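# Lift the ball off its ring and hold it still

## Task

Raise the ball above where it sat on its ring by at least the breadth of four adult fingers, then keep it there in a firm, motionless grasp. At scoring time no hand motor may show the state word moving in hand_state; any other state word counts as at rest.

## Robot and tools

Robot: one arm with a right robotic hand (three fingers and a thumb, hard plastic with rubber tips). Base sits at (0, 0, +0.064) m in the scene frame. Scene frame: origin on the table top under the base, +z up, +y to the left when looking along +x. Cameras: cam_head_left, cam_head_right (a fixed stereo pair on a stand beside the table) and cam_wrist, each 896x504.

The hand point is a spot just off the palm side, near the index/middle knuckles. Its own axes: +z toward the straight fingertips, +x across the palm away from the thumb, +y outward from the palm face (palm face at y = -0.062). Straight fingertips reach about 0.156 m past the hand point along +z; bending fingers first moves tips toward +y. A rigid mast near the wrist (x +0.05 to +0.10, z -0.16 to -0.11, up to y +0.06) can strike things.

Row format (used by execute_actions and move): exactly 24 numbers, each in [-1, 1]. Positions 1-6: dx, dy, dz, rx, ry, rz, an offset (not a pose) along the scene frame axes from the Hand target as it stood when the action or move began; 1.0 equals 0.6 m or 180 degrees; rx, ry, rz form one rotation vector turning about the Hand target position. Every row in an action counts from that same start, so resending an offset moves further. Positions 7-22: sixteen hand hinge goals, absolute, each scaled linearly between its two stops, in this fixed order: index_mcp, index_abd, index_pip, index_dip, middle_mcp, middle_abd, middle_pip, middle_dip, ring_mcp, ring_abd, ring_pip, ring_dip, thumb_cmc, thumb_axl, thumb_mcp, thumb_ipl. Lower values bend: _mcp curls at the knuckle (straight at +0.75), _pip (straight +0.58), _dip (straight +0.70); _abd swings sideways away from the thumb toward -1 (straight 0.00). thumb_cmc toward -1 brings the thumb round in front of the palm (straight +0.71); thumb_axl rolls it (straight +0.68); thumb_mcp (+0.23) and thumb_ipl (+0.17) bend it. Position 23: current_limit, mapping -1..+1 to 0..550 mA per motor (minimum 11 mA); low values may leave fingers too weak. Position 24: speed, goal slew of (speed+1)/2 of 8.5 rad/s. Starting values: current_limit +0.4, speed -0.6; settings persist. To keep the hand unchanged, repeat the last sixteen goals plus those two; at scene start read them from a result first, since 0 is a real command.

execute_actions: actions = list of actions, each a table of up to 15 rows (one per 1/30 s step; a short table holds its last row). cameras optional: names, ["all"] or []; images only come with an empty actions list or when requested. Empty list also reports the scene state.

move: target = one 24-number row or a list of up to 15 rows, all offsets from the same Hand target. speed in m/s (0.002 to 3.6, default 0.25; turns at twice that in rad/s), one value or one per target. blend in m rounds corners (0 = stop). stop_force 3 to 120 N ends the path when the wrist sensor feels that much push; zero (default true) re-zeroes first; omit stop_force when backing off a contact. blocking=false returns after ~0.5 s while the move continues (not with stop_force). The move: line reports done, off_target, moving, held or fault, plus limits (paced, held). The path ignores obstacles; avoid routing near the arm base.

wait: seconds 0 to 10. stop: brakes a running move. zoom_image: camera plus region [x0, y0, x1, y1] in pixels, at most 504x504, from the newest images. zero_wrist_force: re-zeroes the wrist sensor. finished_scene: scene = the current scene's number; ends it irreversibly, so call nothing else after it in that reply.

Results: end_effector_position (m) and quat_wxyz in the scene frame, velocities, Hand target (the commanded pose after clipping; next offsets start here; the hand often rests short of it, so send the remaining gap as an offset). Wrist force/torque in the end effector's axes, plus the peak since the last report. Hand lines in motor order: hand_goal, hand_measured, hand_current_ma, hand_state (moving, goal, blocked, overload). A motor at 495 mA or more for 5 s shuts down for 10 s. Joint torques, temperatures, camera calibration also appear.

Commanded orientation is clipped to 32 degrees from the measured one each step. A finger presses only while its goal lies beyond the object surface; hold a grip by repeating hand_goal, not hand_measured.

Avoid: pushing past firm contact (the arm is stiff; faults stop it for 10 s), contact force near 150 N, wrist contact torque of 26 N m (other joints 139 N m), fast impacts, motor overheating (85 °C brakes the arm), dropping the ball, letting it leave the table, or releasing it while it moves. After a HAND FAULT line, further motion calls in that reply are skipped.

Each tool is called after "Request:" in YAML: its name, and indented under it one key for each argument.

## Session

Request:
execute_actions:
  actions: []

Request:
zoom_image:
  camera: "cam_head_left"
  region: [400, 180, 560, 330]

Scene clock: 0.00 s.
end_effector_position=(+0.9129, +0.3341, +0.2366) hand_goal=(+0.754, +0.000, +0.576, +0.696, +0.754, +0.000, +0.576, +0.696, +0.754, +0.000, +0.576, +0.696, +0.714, +0.678, +0.226, +0.168) hand_measured=(+0.754, +0.000, +0.576, +0.696, +0.754, +0.000, +0.576, +0.696, +0.754, +0.000, +0.576, +0.696, +0.714, +0.678, +0.226, +0.168) hand_current_ma=(+0, +0, +0, +0, +0, +0, +0, +0, +0, +0, +0, +0, +0, +0, +0, +0) hand_state=(goal, goal, goal, goal, goal, goal, goal, goal, goal, goal, goal, goal, goal, goal, goal, goal) hand_current_limit=0.40 hand_speed=-0.60 end_effector_quat_wxyz=(-0.146, +0.619, +0.234, +0.735)
Joint positions: [0.196 -0.257 0.867 -3.872 -1.236 1.445]
Joint velocities: within noise
Joint torques (N m): no reading
Motor temperatures (°C): [28 29 28 38 34 36]
Wrist force (N): no reading
Wrist torque (N m): no reading
Wrist force, peak (N): no reading
Hand target: +0.9129, +0.3341, +0.2366; -0.146, +0.619, +0.234, +0.735
camera_calibration:
cam_wrist: T_world_to_cam=[[0.461874, -0.617251, -0.636926, -0.0377068], [-0.806867, 0.00577358, -0.590704, 0.820719], [0.36829, 0.786745, -0.495373, -0.362172], [0, 0, 0, 1]] pos_world=[0.813011, 0.256924, 0.281375]

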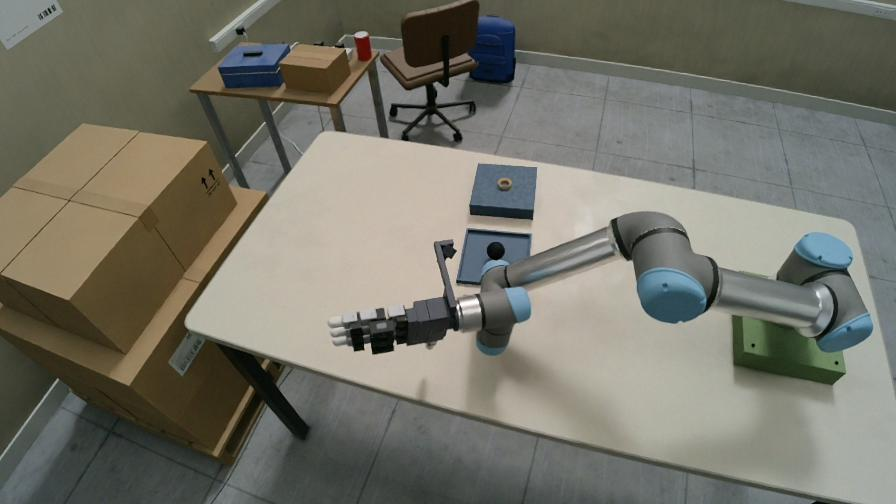

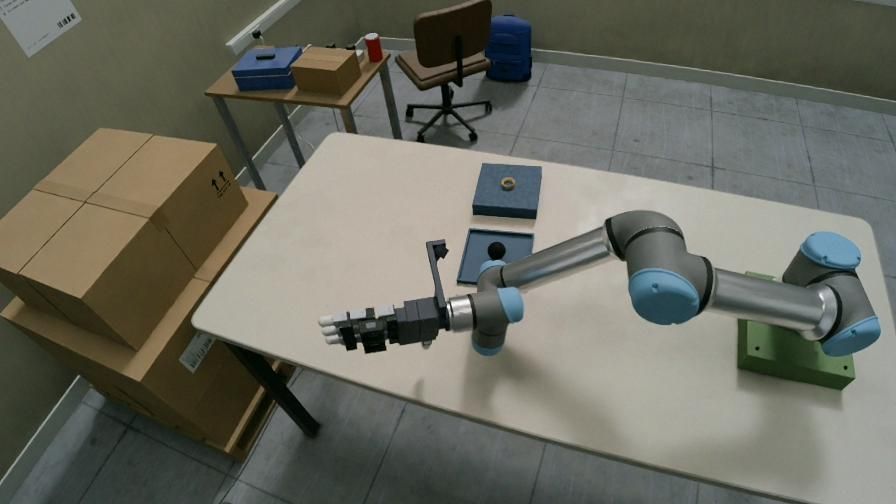

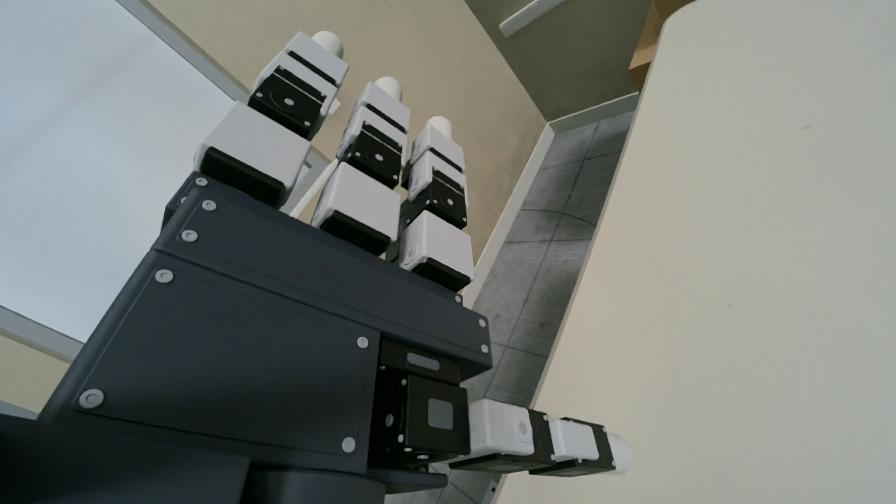

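Scaled by 3.150.

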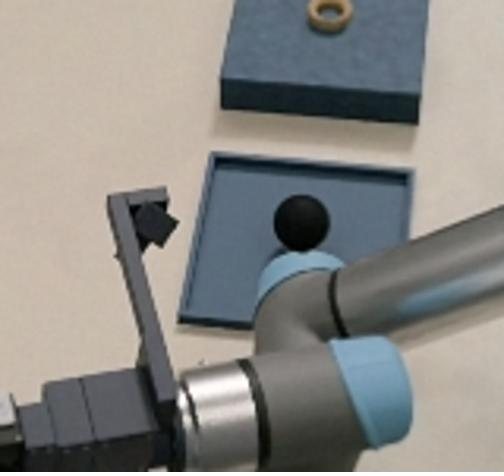

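Request:
move:
  target:
    - [0,0,0.133,0,0,0,0.890,0,-0.182,-0.058,0.890,0,-0.182,-0.058,0.96,0,0.576,0.696,-0.686,0.678,0.056,-0.222,0.4,-0.6]
    - [-0.2715,-0.5627,0.0057,0.6081,0.1123,-0.3777,0.890,0,-0.182,-0.058,0.890,0,-0.182,-0.058,0.96,0,0.576,0.696,-0.686,0.678,0.056,-0.222,0.4,-0.6]
    - [-0.2715,-0.5627,-0.2693,0.6081,0.1123,-0.3777,0.890,0,-0.182,-0.058,0.890,0,-0.182,-0.058,0.96,0,0.576,0.696,-0.686,0.678,0.056,-0.222,0.4,-0.6]
  speed: [0.4,0.5,0.2]
  blend: [0.04,0.02,0]
  cameras: ["all"]

Request:
zoom_image:
  camera: "cam_head_left"
  region: [450, 200, 540, 290]

Scene clock: 51.70 s.
end_effector_position=(+0.8398, +0.1802, +0.2821) hand_goal=(+0.890, +0.000, -0.182, -0.058, +0.890, +0.000, -0.182, -0.058, +0.960, +0.000, +0.576, +0.696, -0.686, +0.678, +0.056, -0.222) hand_measured=(+0.884, +0.002, -0.182, -0.056, +0.884, +0.002, -0.182, -0.056, +0.954, +0.002, +0.576, +0.696, -0.672, +0.678, +0.060, -0.220) hand_current_ma=(-3, +0, +0, +1, -3, +1, +0, +1, -3, +1, +0, +0, +12, +0, +3, +2) hand_state=(goal, goal, goal, goal, goal, goal, goal, goal, goal, goal, goal, goal, goal, goal, goal, goal) hand_current_limit=0.40 hand_speed=-0.60 end_effector_quat_wxyz=(-0.210, +0.592, -0.270, +0.730)
Joint positions: [0.183 -0.559 1.214 -3.951 -1.922 2.219]
Joint torques (N m): [13.4 -40.25 -35.67 -2.86 2.46 -1.34]
Wrist force (N): [0.7 0.5 -0.4]
Wrist torque (N m): [0.29 -0.11 -0.05]
Wrist force, peak (N): [6.1 4.0 -0.1]
Hand target: +0.8398, +0.1803, +0.2821; -0.210, +0.592, -0.270, +0.730 (not the last commanded pose)
Off the commanded pose: 0.291 m, 71 deg.
move: held (a check stopped the path); path passed 1 of 3 targets; blend cut to 0.0399 m at target 1; limits=held
pose unreachable: on one or more control steps of this call, first in action 0 (counted from 0), an arm could not follow its commanded pose, so it was not sent that pose on those steps. It may still have moved: this result reports where it is.
cause: moving toward the commanded pose would bring two parts of the arm too close to each other (joints 4 (wrist 1) to 6 (wrist 3) lie between them).
camera_calibration:
cam_wrist: T_world_to_cam=[[0.137492, -0.0214421, -0.990271, 0.194717], [-0.63634, 0.764244, -0.104899, 0.37253], [0.759057, 0.644571, 0.091433, -0.659792], [0, 0, 0, 1]] pos_world=[0.711104, 0.144754, 0.292227]

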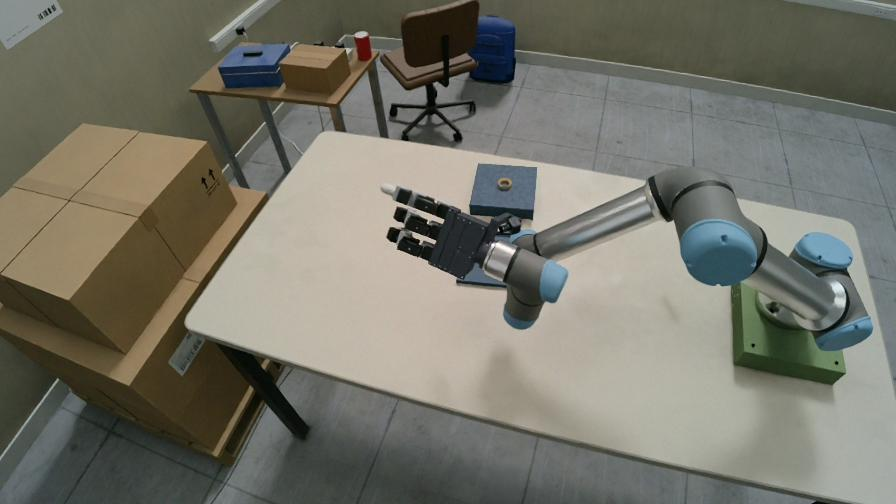

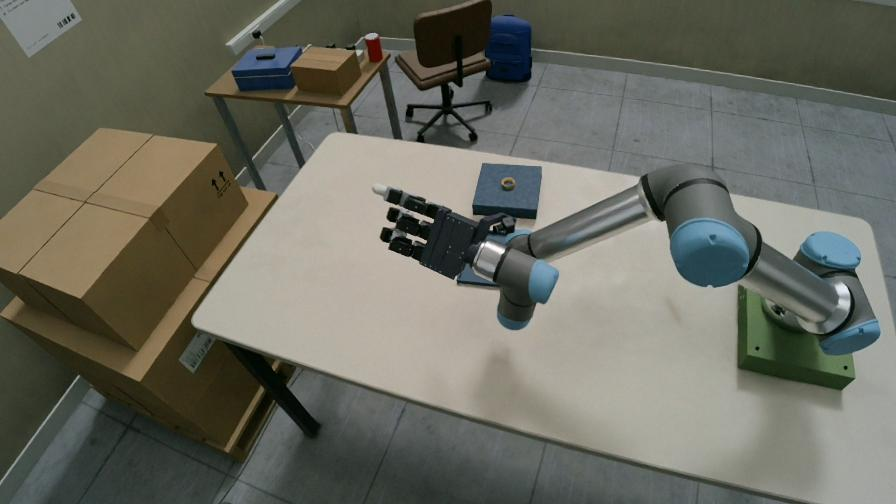

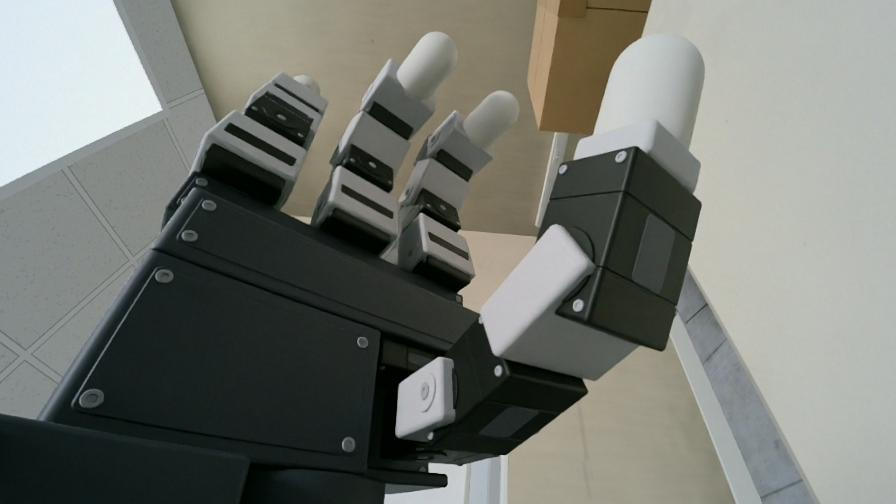

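Scaled by 5.600.

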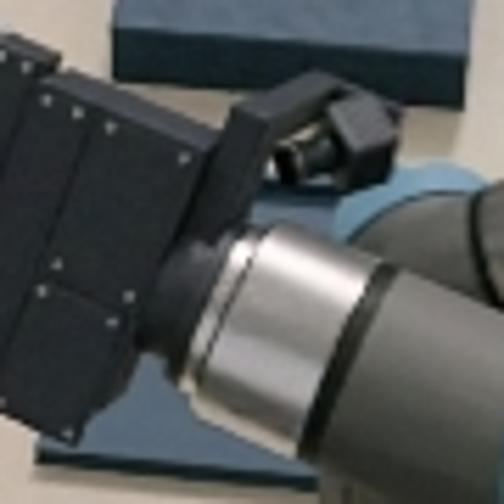

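Request:
move:
  target:
    - [-0.0663,-0.1667,0.03,-0.045,0.245,0,0.890,0,-0.182,-0.058,0.890,0,-0.182,-0.058,0.96,0,0.576,0.696,-0.686,0.678,0.056,-0.222,0.4,-0.6]
    - [-0.1497,-0.3063,-0.0702,0.3355,0.0621,-0.2047,0.890,0,-0.182,-0.058,0.890,0,-0.182,-0.058,0.96,0,0.576,0.696,-0.686,0.678,0.056,-0.222,0.4,-0.6]
    - [-0.1497,-0.3063,-0.3452,0.3355,0.0621,-0.2047,0.890,0,-0.182,-0.058,0.890,0,-0.182,-0.058,0.96,0,0.576,0.696,-0.686,0.678,0.056,-0.222,0.4,-0.6]
  speed: [0.5,0.5,0.2]
  blend: [0.03,0.02,0]
  cameras: ["all"]

Request:
zoom_image:
  camera: "cam_wrist"
  region: [380, 0, 730, 200]

Request:
zoom_image:
  camera: "cam_head_left"
  region: [450, 200, 540, 290]

Scene clock: 107.57 s.
end_effector_position=(+0.7919, +0.0656, +0.2902) hand_goal=(+0.890, +0.000, -0.182, -0.058, +0.890, +0.000, -0.182, -0.058, +0.960, +0.000, +0.576, +0.696, -0.686, +0.678, +0.056, -0.222) hand_measured=(+0.884, +0.002, -0.182, -0.056, +0.884, +0.002, -0.182, -0.056, +0.952, +0.002, +0.576, +0.696, -0.672, +0.678, +0.056, -0.220) hand_current_ma=(-3, +0, +0, +1, -4, +1, +0, +1, -4, +1, +0, +0, +12, +0, +0, +1) hand_state=(goal, goal, goal, goal, goal, goal, goal, goal, goal, goal, goal, goal, goal, goal, goal, goal) hand_current_limit=0.40 hand_speed=-0.60 end_effector_quat_wxyz=(-0.084, +0.781, -0.379, +0.489)
Joint positions: [0.026 -0.903 1.397 -3.07 -1.859 2.361]
Joint torques (N m): [13.77 -33.08 -37.68 -0.25 2.15 -1.52]
Wrist force (N): [0.7 -0.6 -0.7]
Wrist torque (N m): [-0.01 0.06 -0.03]
Wrist force, peak (N): [3.4 4.1 1.0]
Hand target: +0.7919, +0.0656, +0.2901; -0.084, +0.781, -0.379, +0.489 (not the last commanded pose)
Off the commanded pose: 0.230 m, 69 deg.
move: held (a check stopped the path); path passed 1 of 3 targets; limits=held
pose unreachable: on one or more control steps of this call, first in action 0 (counted from 0), an arm could not follow its commanded pose, so it was not sent that pose on those steps. It may still have moved: this result reports where it is.
cause: moving toward the commanded pose would bring two parts of the arm too close to each other (joints 4 (wrist 1) to 6 (wrist 3) lie between them).
camera_calibration:
cam_wrist: T_world_to_cam=[[-0.521751, 0.0585289, -0.851088, 0.683264], [-0.460247, 0.820689, 0.338588, 0.158705], [0.718296, 0.568369, -0.401257, -0.369943], [0, 0, 0, 1]] pos_world=[0.695266, 0.0400265, 0.37934]

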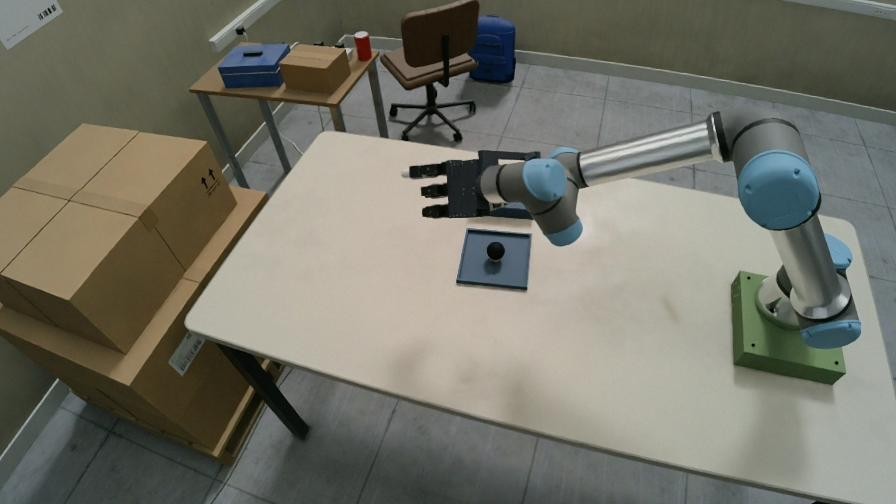

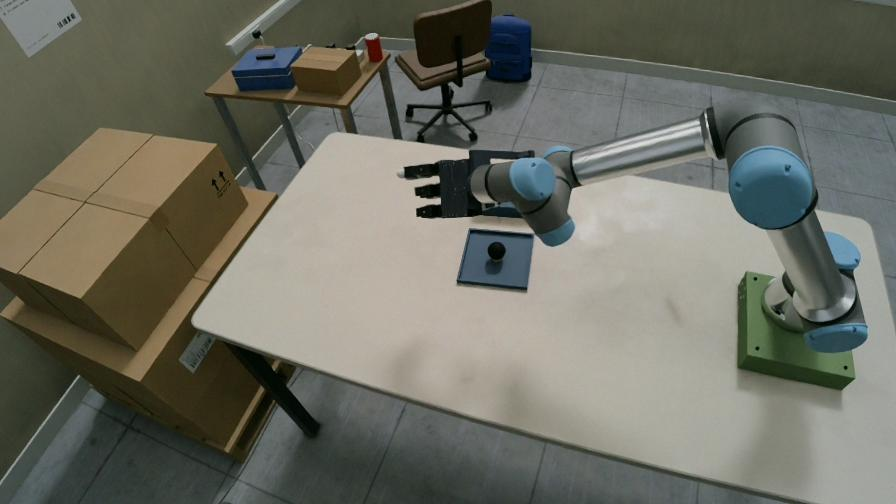

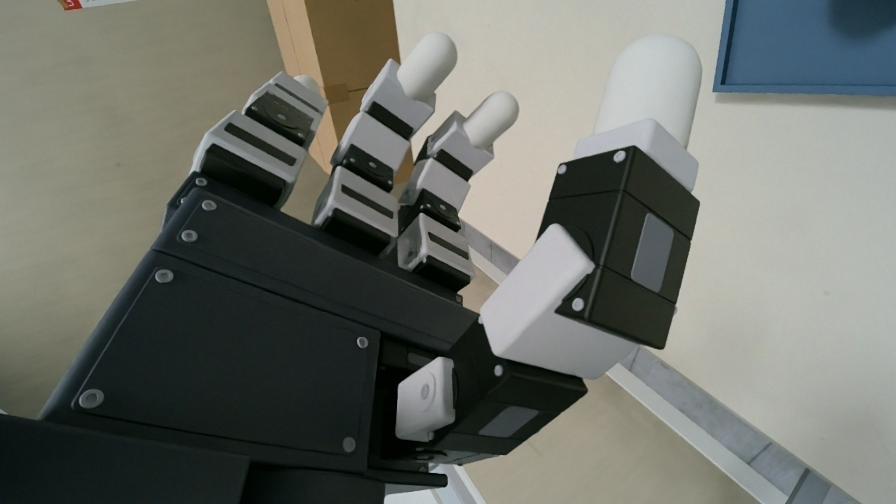

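Scaled by 1.440.

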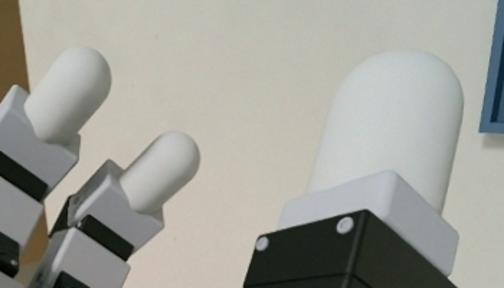

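Scaled by 5.600.

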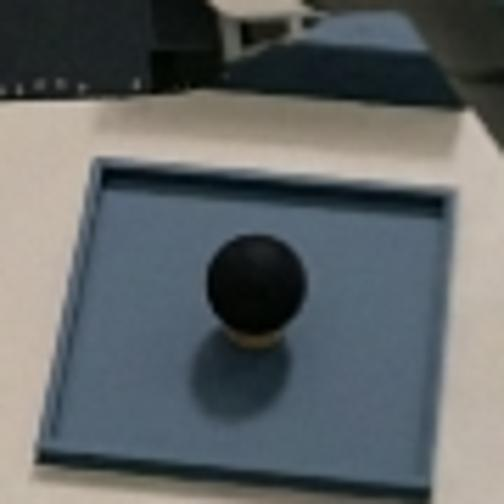

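Request:
move:
  target:
    - [-0.02,-0.043,-0.017,-0.0642,-0.002,-0.1038,0.890,0,-0.182,-0.058,0.890,0,-0.182,-0.058,0.96,0,0.576,0.696,-0.686,0.678,0.056,-0.222,0.4,-0.6]
    - [-0.0705,-0.1118,-0.1168,0.2315,-0.1394,-0.2719,0.890,0,-0.182,-0.058,0.890,0,-0.182,-0.058,0.96,0,0.576,0.696,-0.686,0.678,0.056,-0.222,0.4,-0.6]
    - [-0.0705,-0.1118,-0.3535,0.2315,-0.1394,-0.2719,0.890,0,-0.182,-0.058,0.890,0,-0.182,-0.058,0.96,0,0.576,0.696,-0.686,0.678,0.056,-0.222,0.4,-0.6]
  speed: [0.4,0.5,0.2]
  blend: [0.01,0.02,0]
  cameras: ["all"]

Request:
zoom_image:
  camera: "cam_wrist"
  region: [380, 0, 730, 200]

Request:
zoom_image:
  camera: "cam_head_left"
  region: [450, 200, 540, 290]

Scene clock: 159.13 s.
end_effector_position=(+0.7917, +0.0652, +0.2899) hand_goal=(+0.890, +0.000, -0.182, -0.058, +0.890, +0.000, -0.182, -0.058, +0.960, +0.000, +0.576, +0.696, -0.686, +0.678, +0.056, -0.222) hand_measured=(+0.884, +0.002, -0.182, -0.056, +0.884, +0.002, -0.182, -0.056, +0.952, +0.002, +0.576, +0.696, -0.672, +0.678, +0.056, -0.220) hand_current_ma=(-3, +0, +0, +1, -4, +1, +0, +1, -4, +1, +0, +0, +12, +0, +0, +1) hand_state=(goal, goal, goal, goal, goal, goal, goal, goal, goal, goal, goal, goal, goal, goal, goal, goal) hand_current_limit=0.40 hand_speed=-0.60 end_effector_quat_wxyz=(-0.080, +0.780, -0.380, +0.490)
Joint positions: [0.028 -0.9 1.395 -3.07 -1.868 2.362]
Joint torques (N m): [-11.8 -59.09 -9.32 -3.44 1.92 -1.57]
Wrist force (N): [0.8 -0.4 -0.3]
Wrist torque (N m): [0.00 0.05 -0.07]
Wrist force, peak (N): [2.2 0.5 -0.1]
Hand target: +0.7917, +0.0651, +0.2899; -0.080, +0.780, -0.380, +0.490 (not the last commanded pose)
Off the commanded pose: 0.226 m, 69 deg.
move: held (a check stopped the path); path passed 0 of 3 targets; limits=held
pose unreachable: on one or more control steps of this call, first in action 0 (counted from 0), an arm could not follow its commanded pose, so it was not sent that pose on those steps. It may still have moved: this result reports where it is.
cause: moving toward the commanded pose would bring two parts of the arm too close to each other (joints 4 (wrist 1) to 6 (wrist 3) lie between them).
camera_calibration:
cam_wrist: T_world_to_cam=[[-0.521425, 0.0581209, -0.851315, 0.682721], [-0.454897, 0.825151, 0.334956, 0.155515], [0.721931, 0.561915, -0.403815, -0.37143], [0, 0, 0, 1]] pos_world=[0.694879, 0.0407083, 0.379131]

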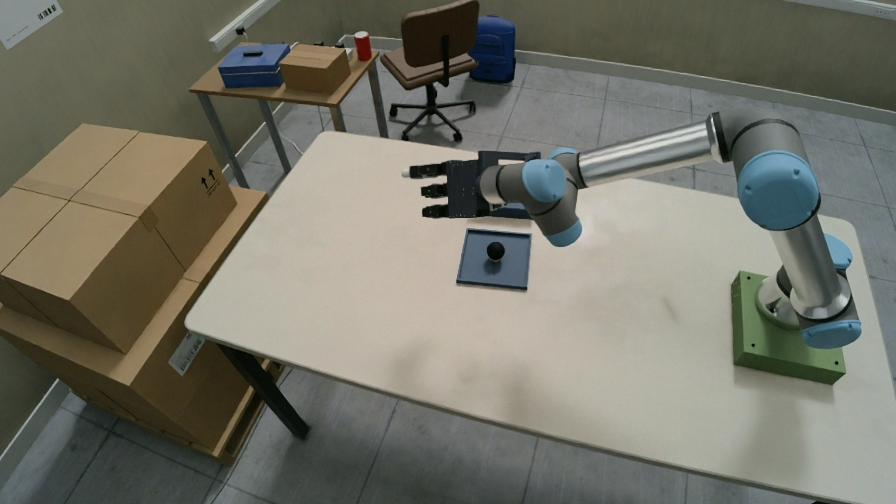

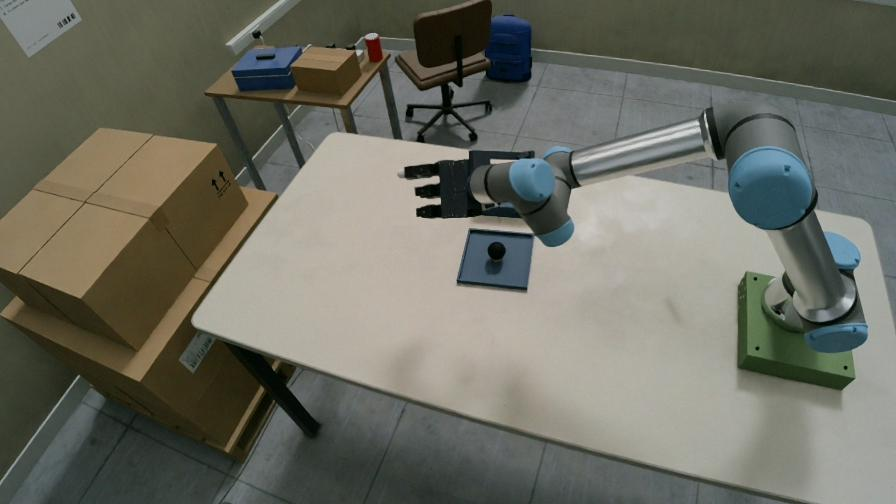

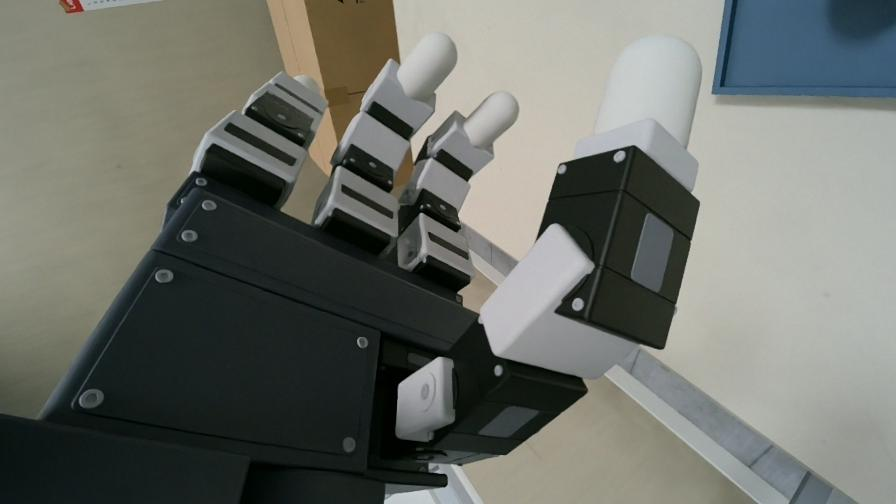

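Scaled by 1.440.

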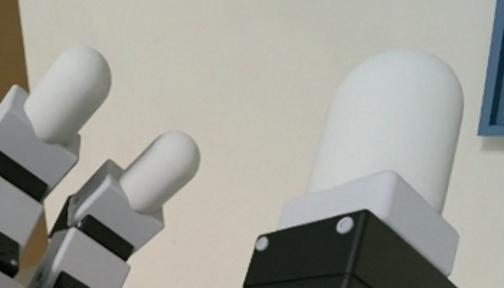

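Scaled by 5.600.

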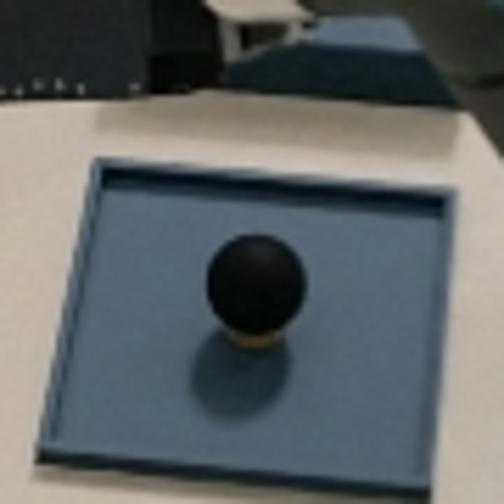

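Request:
move:
  target:
    - [-0.0195,-0.042,0.017,0.0283,0.1366,0.064,0.890,0,-0.182,-0.058,0.890,0,-0.182,-0.058,0.96,0,0.576,0.696,-0.686,0.678,0.056,-0.222,0.4,-0.6]
    - [-0.0702,-0.111,-0.1165,0.2326,-0.1411,-0.2697,0.890,0,-0.182,-0.058,0.890,0,-0.182,-0.058,0.96,0,0.576,0.696,-0.686,0.678,0.056,-0.222,0.4,-0.6]
    - [-0.0702,-0.111,-0.3532,0.2326,-0.1411,-0.2697,0.890,0,-0.182,-0.058,0.890,0,-0.182,-0.058,0.96,0,0.576,0.696,-0.686,0.678,0.056,-0.222,0.4,-0.6]
  speed: [0.4,0.5,0.2]
  blend: [0.005,0.02,0]
  cameras: ["all"]

Request:
zoom_image:
  camera: "cam_wrist"
  region: [380, 0, 730, 200]

Request:
zoom_image:
  camera: "cam_head_left"
  region: [450, 200, 540, 290]

Scene clock: 226.53 s.
end_effector_position=(+0.7496, -0.0014, +0.0781) hand_goal=(+0.890, +0.000, -0.182, -0.058, +0.890, +0.000, -0.182, -0.058, +0.960, +0.000, +0.576, +0.696, -0.686, +0.678, +0.056, -0.222) hand_measured=(+0.882, +0.002, -0.182, -0.056, +0.882, +0.002, -0.182, -0.056, +0.952, +0.002, +0.576, +0.696, -0.682, +0.678, +0.056, -0.220) hand_current_ma=(-5, +0, +0, +1, -5, +1, +0, +1, -6, +1, +0, +0, +2, +0, +0, +1) hand_state=(goal, goal, goal, goal, goal, goal, goal, goal, goal, goal, goal, goal, goal, goal, goal, goal) hand_current_limit=0.40 hand_speed=-0.60 end_effector_quat_wxyz=(+0.218, -0.362, +0.776, -0.468)
Joint positions: [-0.101 -0.686 1.662 -3.536 -2.116 3.459]
Joint torques (N m): [-12.99 -33.5 -28.63 -3.94 1.72 -1.22]
Wrist force (N): [1.6 -0.2 -1.1]
Wrist torque (N m): [0.16 -0.19 0.03]
Wrist force, peak (N): [1.6 -1.6 -1.4]
Hand target: +0.7496, -0.0015, +0.0780; +0.218, -0.362, +0.776, -0.468
Off the commanded pose: 0.000 m, 0 deg.
move: done
camera_calibration:
cam_wrist: T_world_to_cam=[[0.245399, 0.784206, -0.569912, -0.11134], [-0.0539028, 0.598017, 0.799669, -0.0748313], [0.967922, -0.165518, 0.189024, -0.620855], [0, 0, 0, 1]] pos_world=[0.624228, 0.0293007, 0.113743]

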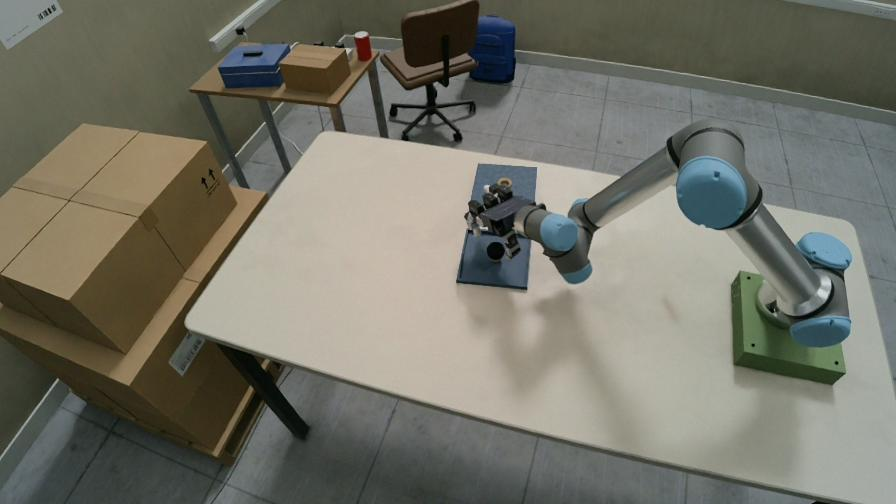

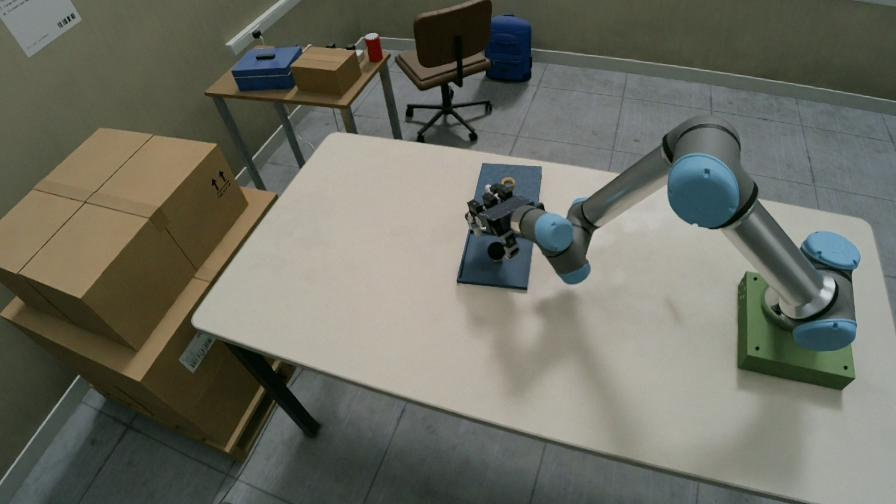

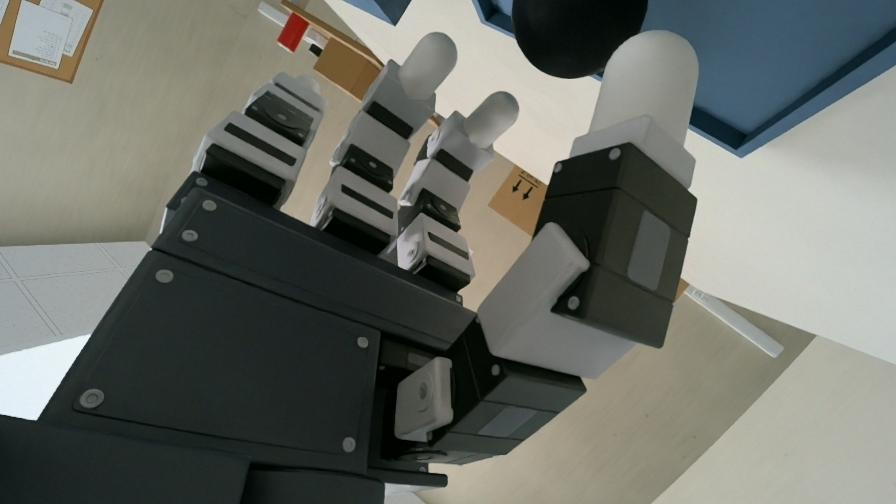

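Scaled by 1.440.

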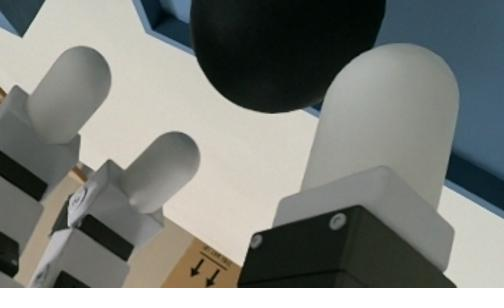

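Scaled by 5.600.

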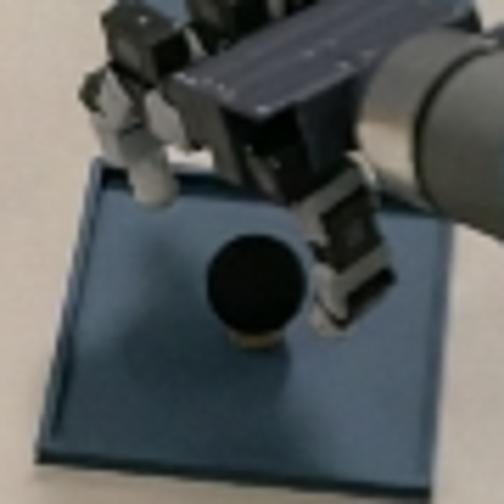

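Request:
move:
  target:
    - [0,0,-0.0708,0,0,0,0.890,0,-0.182,-0.058,0.890,0,-0.182,-0.058,0.96,0,0.576,0.696,-0.686,0.678,0.056,-0.222,0.4,-0.6]
    - [0,0,-0.0708,0,0,0,0.781,0,-0.241,-0.116,0.781,0,-0.241,-0.116,0.96,0,0.576,0.696,-0.686,0.678,-0.067,-0.222,0.4,-0.7]
    - [0,0,-0.0708,0,0,0,0.57,0,-0.241,-0.116,0.57,0,-0.241,-0.116,0.96,0,0.576,0.696,-0.686,0.678,-0.28,-0.222,0.4,-0.9]
  speed: 0.1
  cameras: ["cam_wrist"]

Request:
zoom_image:
  camera: "cam_wrist"
  region: [380, 0, 730, 200]

Scene clock: 259.00 s.
end_effector_position=(+0.7496, -0.0015, +0.0355) hand_goal=(+0.570, +0.000, -0.240, -0.116, +0.570, +0.000, -0.240, -0.116, +0.960, +0.000, +0.576, +0.696, -0.686, +0.678, -0.280, -0.222) hand_measured=(+0.666, +0.002, -0.222, -0.114, +0.648, -0.002, -0.222, -0.114, +0.952, +0.002, +0.576, +0.696, -0.684, +0.678, -0.134, -0.204) hand_current_ma=(+258, +0, +18, +1, +189, +0, +17, +1, -6, +1, +0, +0, +0, +0, +385, +28) hand_state=(blocked, goal, goal, goal, blocked, goal, goal, goal, goal, goal, goal, goal, goal, goal, blocked, goal) hand_current_limit=0.40 hand_speed=-0.90 end_effector_quat_wxyz=(+0.218, -0.362, +0.776, -0.468)
Joint positions: [-0.101 -0.601 1.644 -3.603 -2.116 3.458]
Joint torques (N m): [-11.21 -34.98 -24.95 -2.93 0.78 -1.49]
Wrist force (N): [1.2 -6.9 -2.0]
Wrist torque (N m): [-0.06 -0.16 -0.03]
Wrist force, peak (N): [1.2 -6.9 -2.0]
Hand target: +0.7496, -0.0015, +0.0355; +0.218, -0.362, +0.776, -0.468
Off the commanded pose: 0.000 m, 0 deg.
move: done
camera_calibration:
cam_wrist: T_world_to_cam=[[0.245454, 0.784197, -0.569901, -0.135596], [-0.0539801, 0.59803, 0.799654, -0.0407966], [0.967904, -0.165515, 0.18912, -0.612817], [0, 0, 0, 1]] pos_world=[0.624228, 0.0293007, 0.0712431]
Images, in order (width x height): cam_wrist 896x504.

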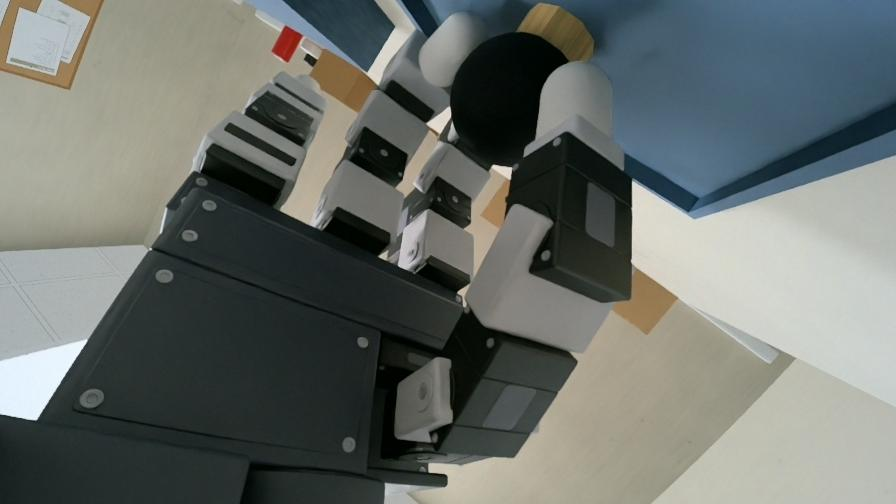

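Scaled by 1.440.

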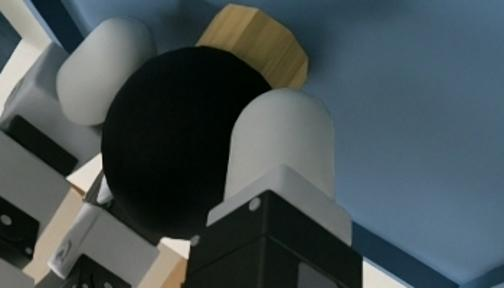

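Request:
move:
  target:
    - [0,0,0,0,0,0,0.49,0,-0.241,-0.116,0.49,0,-0.241,-0.116,0.96,0,0.576,0.696,-0.686,0.678,-0.30,-0.222,0.4,-0.9]
    - [0,0,0.03,0,0,0,0.49,0,-0.241,-0.116,0.49,0,-0.241,-0.116,0.96,0,0.576,0.696,-0.686,0.678,-0.30,-0.222,0.4,-0.9]
    - [0,0,0.205,0,0,0,0.49,0,-0.241,-0.116,0.49,0,-0.241,-0.116,0.96,0,0.576,0.696,-0.686,0.678,-0.30,-0.222,0.4,-0.9]
  speed: [0.05,0.04,0.12]
  blend: [0,0.005,0]
  cameras: ["cam_wrist","cam_head_left"]

Scene clock: 271.60 s.
end_effector_position=(+0.7496, -0.0015, +0.1584) hand_goal=(+0.490, +0.000, -0.240, -0.116, +0.490, +0.000, -0.240, -0.116, +0.960, +0.000, +0.576, +0.696, -0.686, +0.678, -0.300, -0.222) hand_measured=(+0.628, +0.004, -0.196, -0.096, +0.598, -0.006, -0.194, -0.098, +0.952, +0.002, +0.576, +0.696, -0.680, +0.682, -0.134, -0.184) hand_current_ma=(+385, +1, +67, +21, +306, -3, +74, +17, -6, +1, +0, +0, +4, +3, +385, +91) hand_state=(blocked, goal, blocked, blocked, blocked, goal, blocked, goal, goal, goal, goal, goal, goal, goal, blocked, blocked) hand_current_limit=0.40 hand_speed=-0.90 end_effector_quat_wxyz=(+0.218, -0.362, +0.776, -0.468)
Joint positions: [-0.1 -0.834 1.667 -3.393 -2.117 3.459]
Joint torques (N m): [13.23 -57.1 -32.55 -0.38 -2.85 1.86]
Wrist force (N): [1.3 0.3 -0.4]
Wrist torque (N m): [0.13 -0.15 -0.02]
Wrist force, peak (N): [1.2 -8.9 -1.6]
Hand target: +0.7496, -0.0015, +0.1585; +0.218, -0.362, +0.776, -0.468
Off the commanded pose: 0.000 m, 0 deg.
move: done
camera_calibration:
cam_wrist: T_world_to_cam=[[0.245325, 0.784204, -0.569947, -0.0654656], [-0.0539546, 0.598047, 0.799643, -0.139088], [0.967938, -0.165421, 0.189027, -0.636066], [0, 0, 0, 1]] pos_world=[0.624228, 0.029301, 0.194143]
Images, in order (width x height): cam_head_left 896x504, cam_wrist 896x504.

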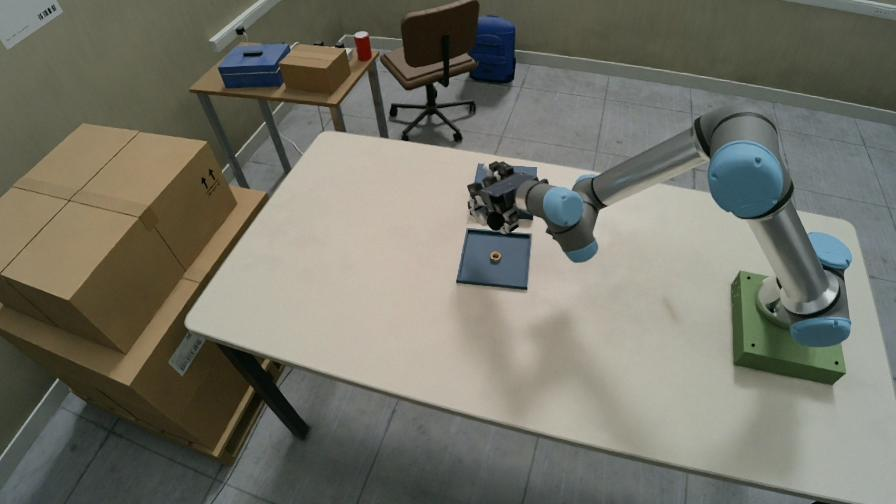

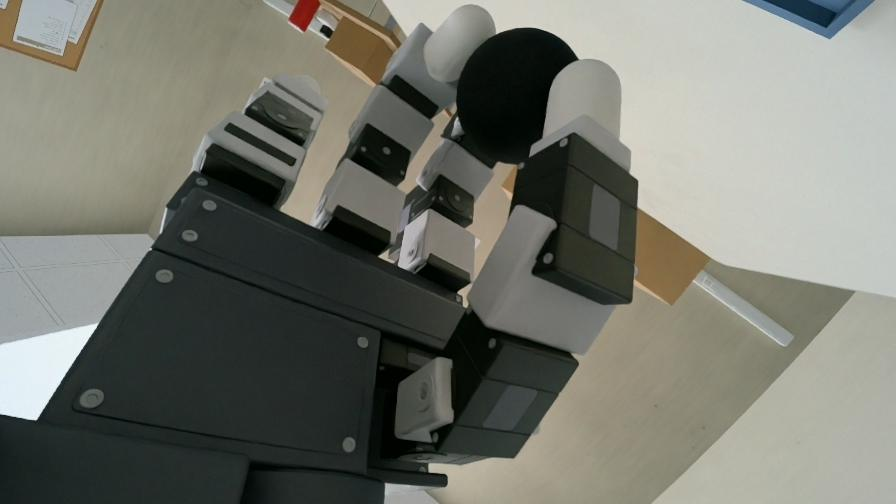

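Request:
finished_scene:
  scene: 2

The scene is finished: the task was done.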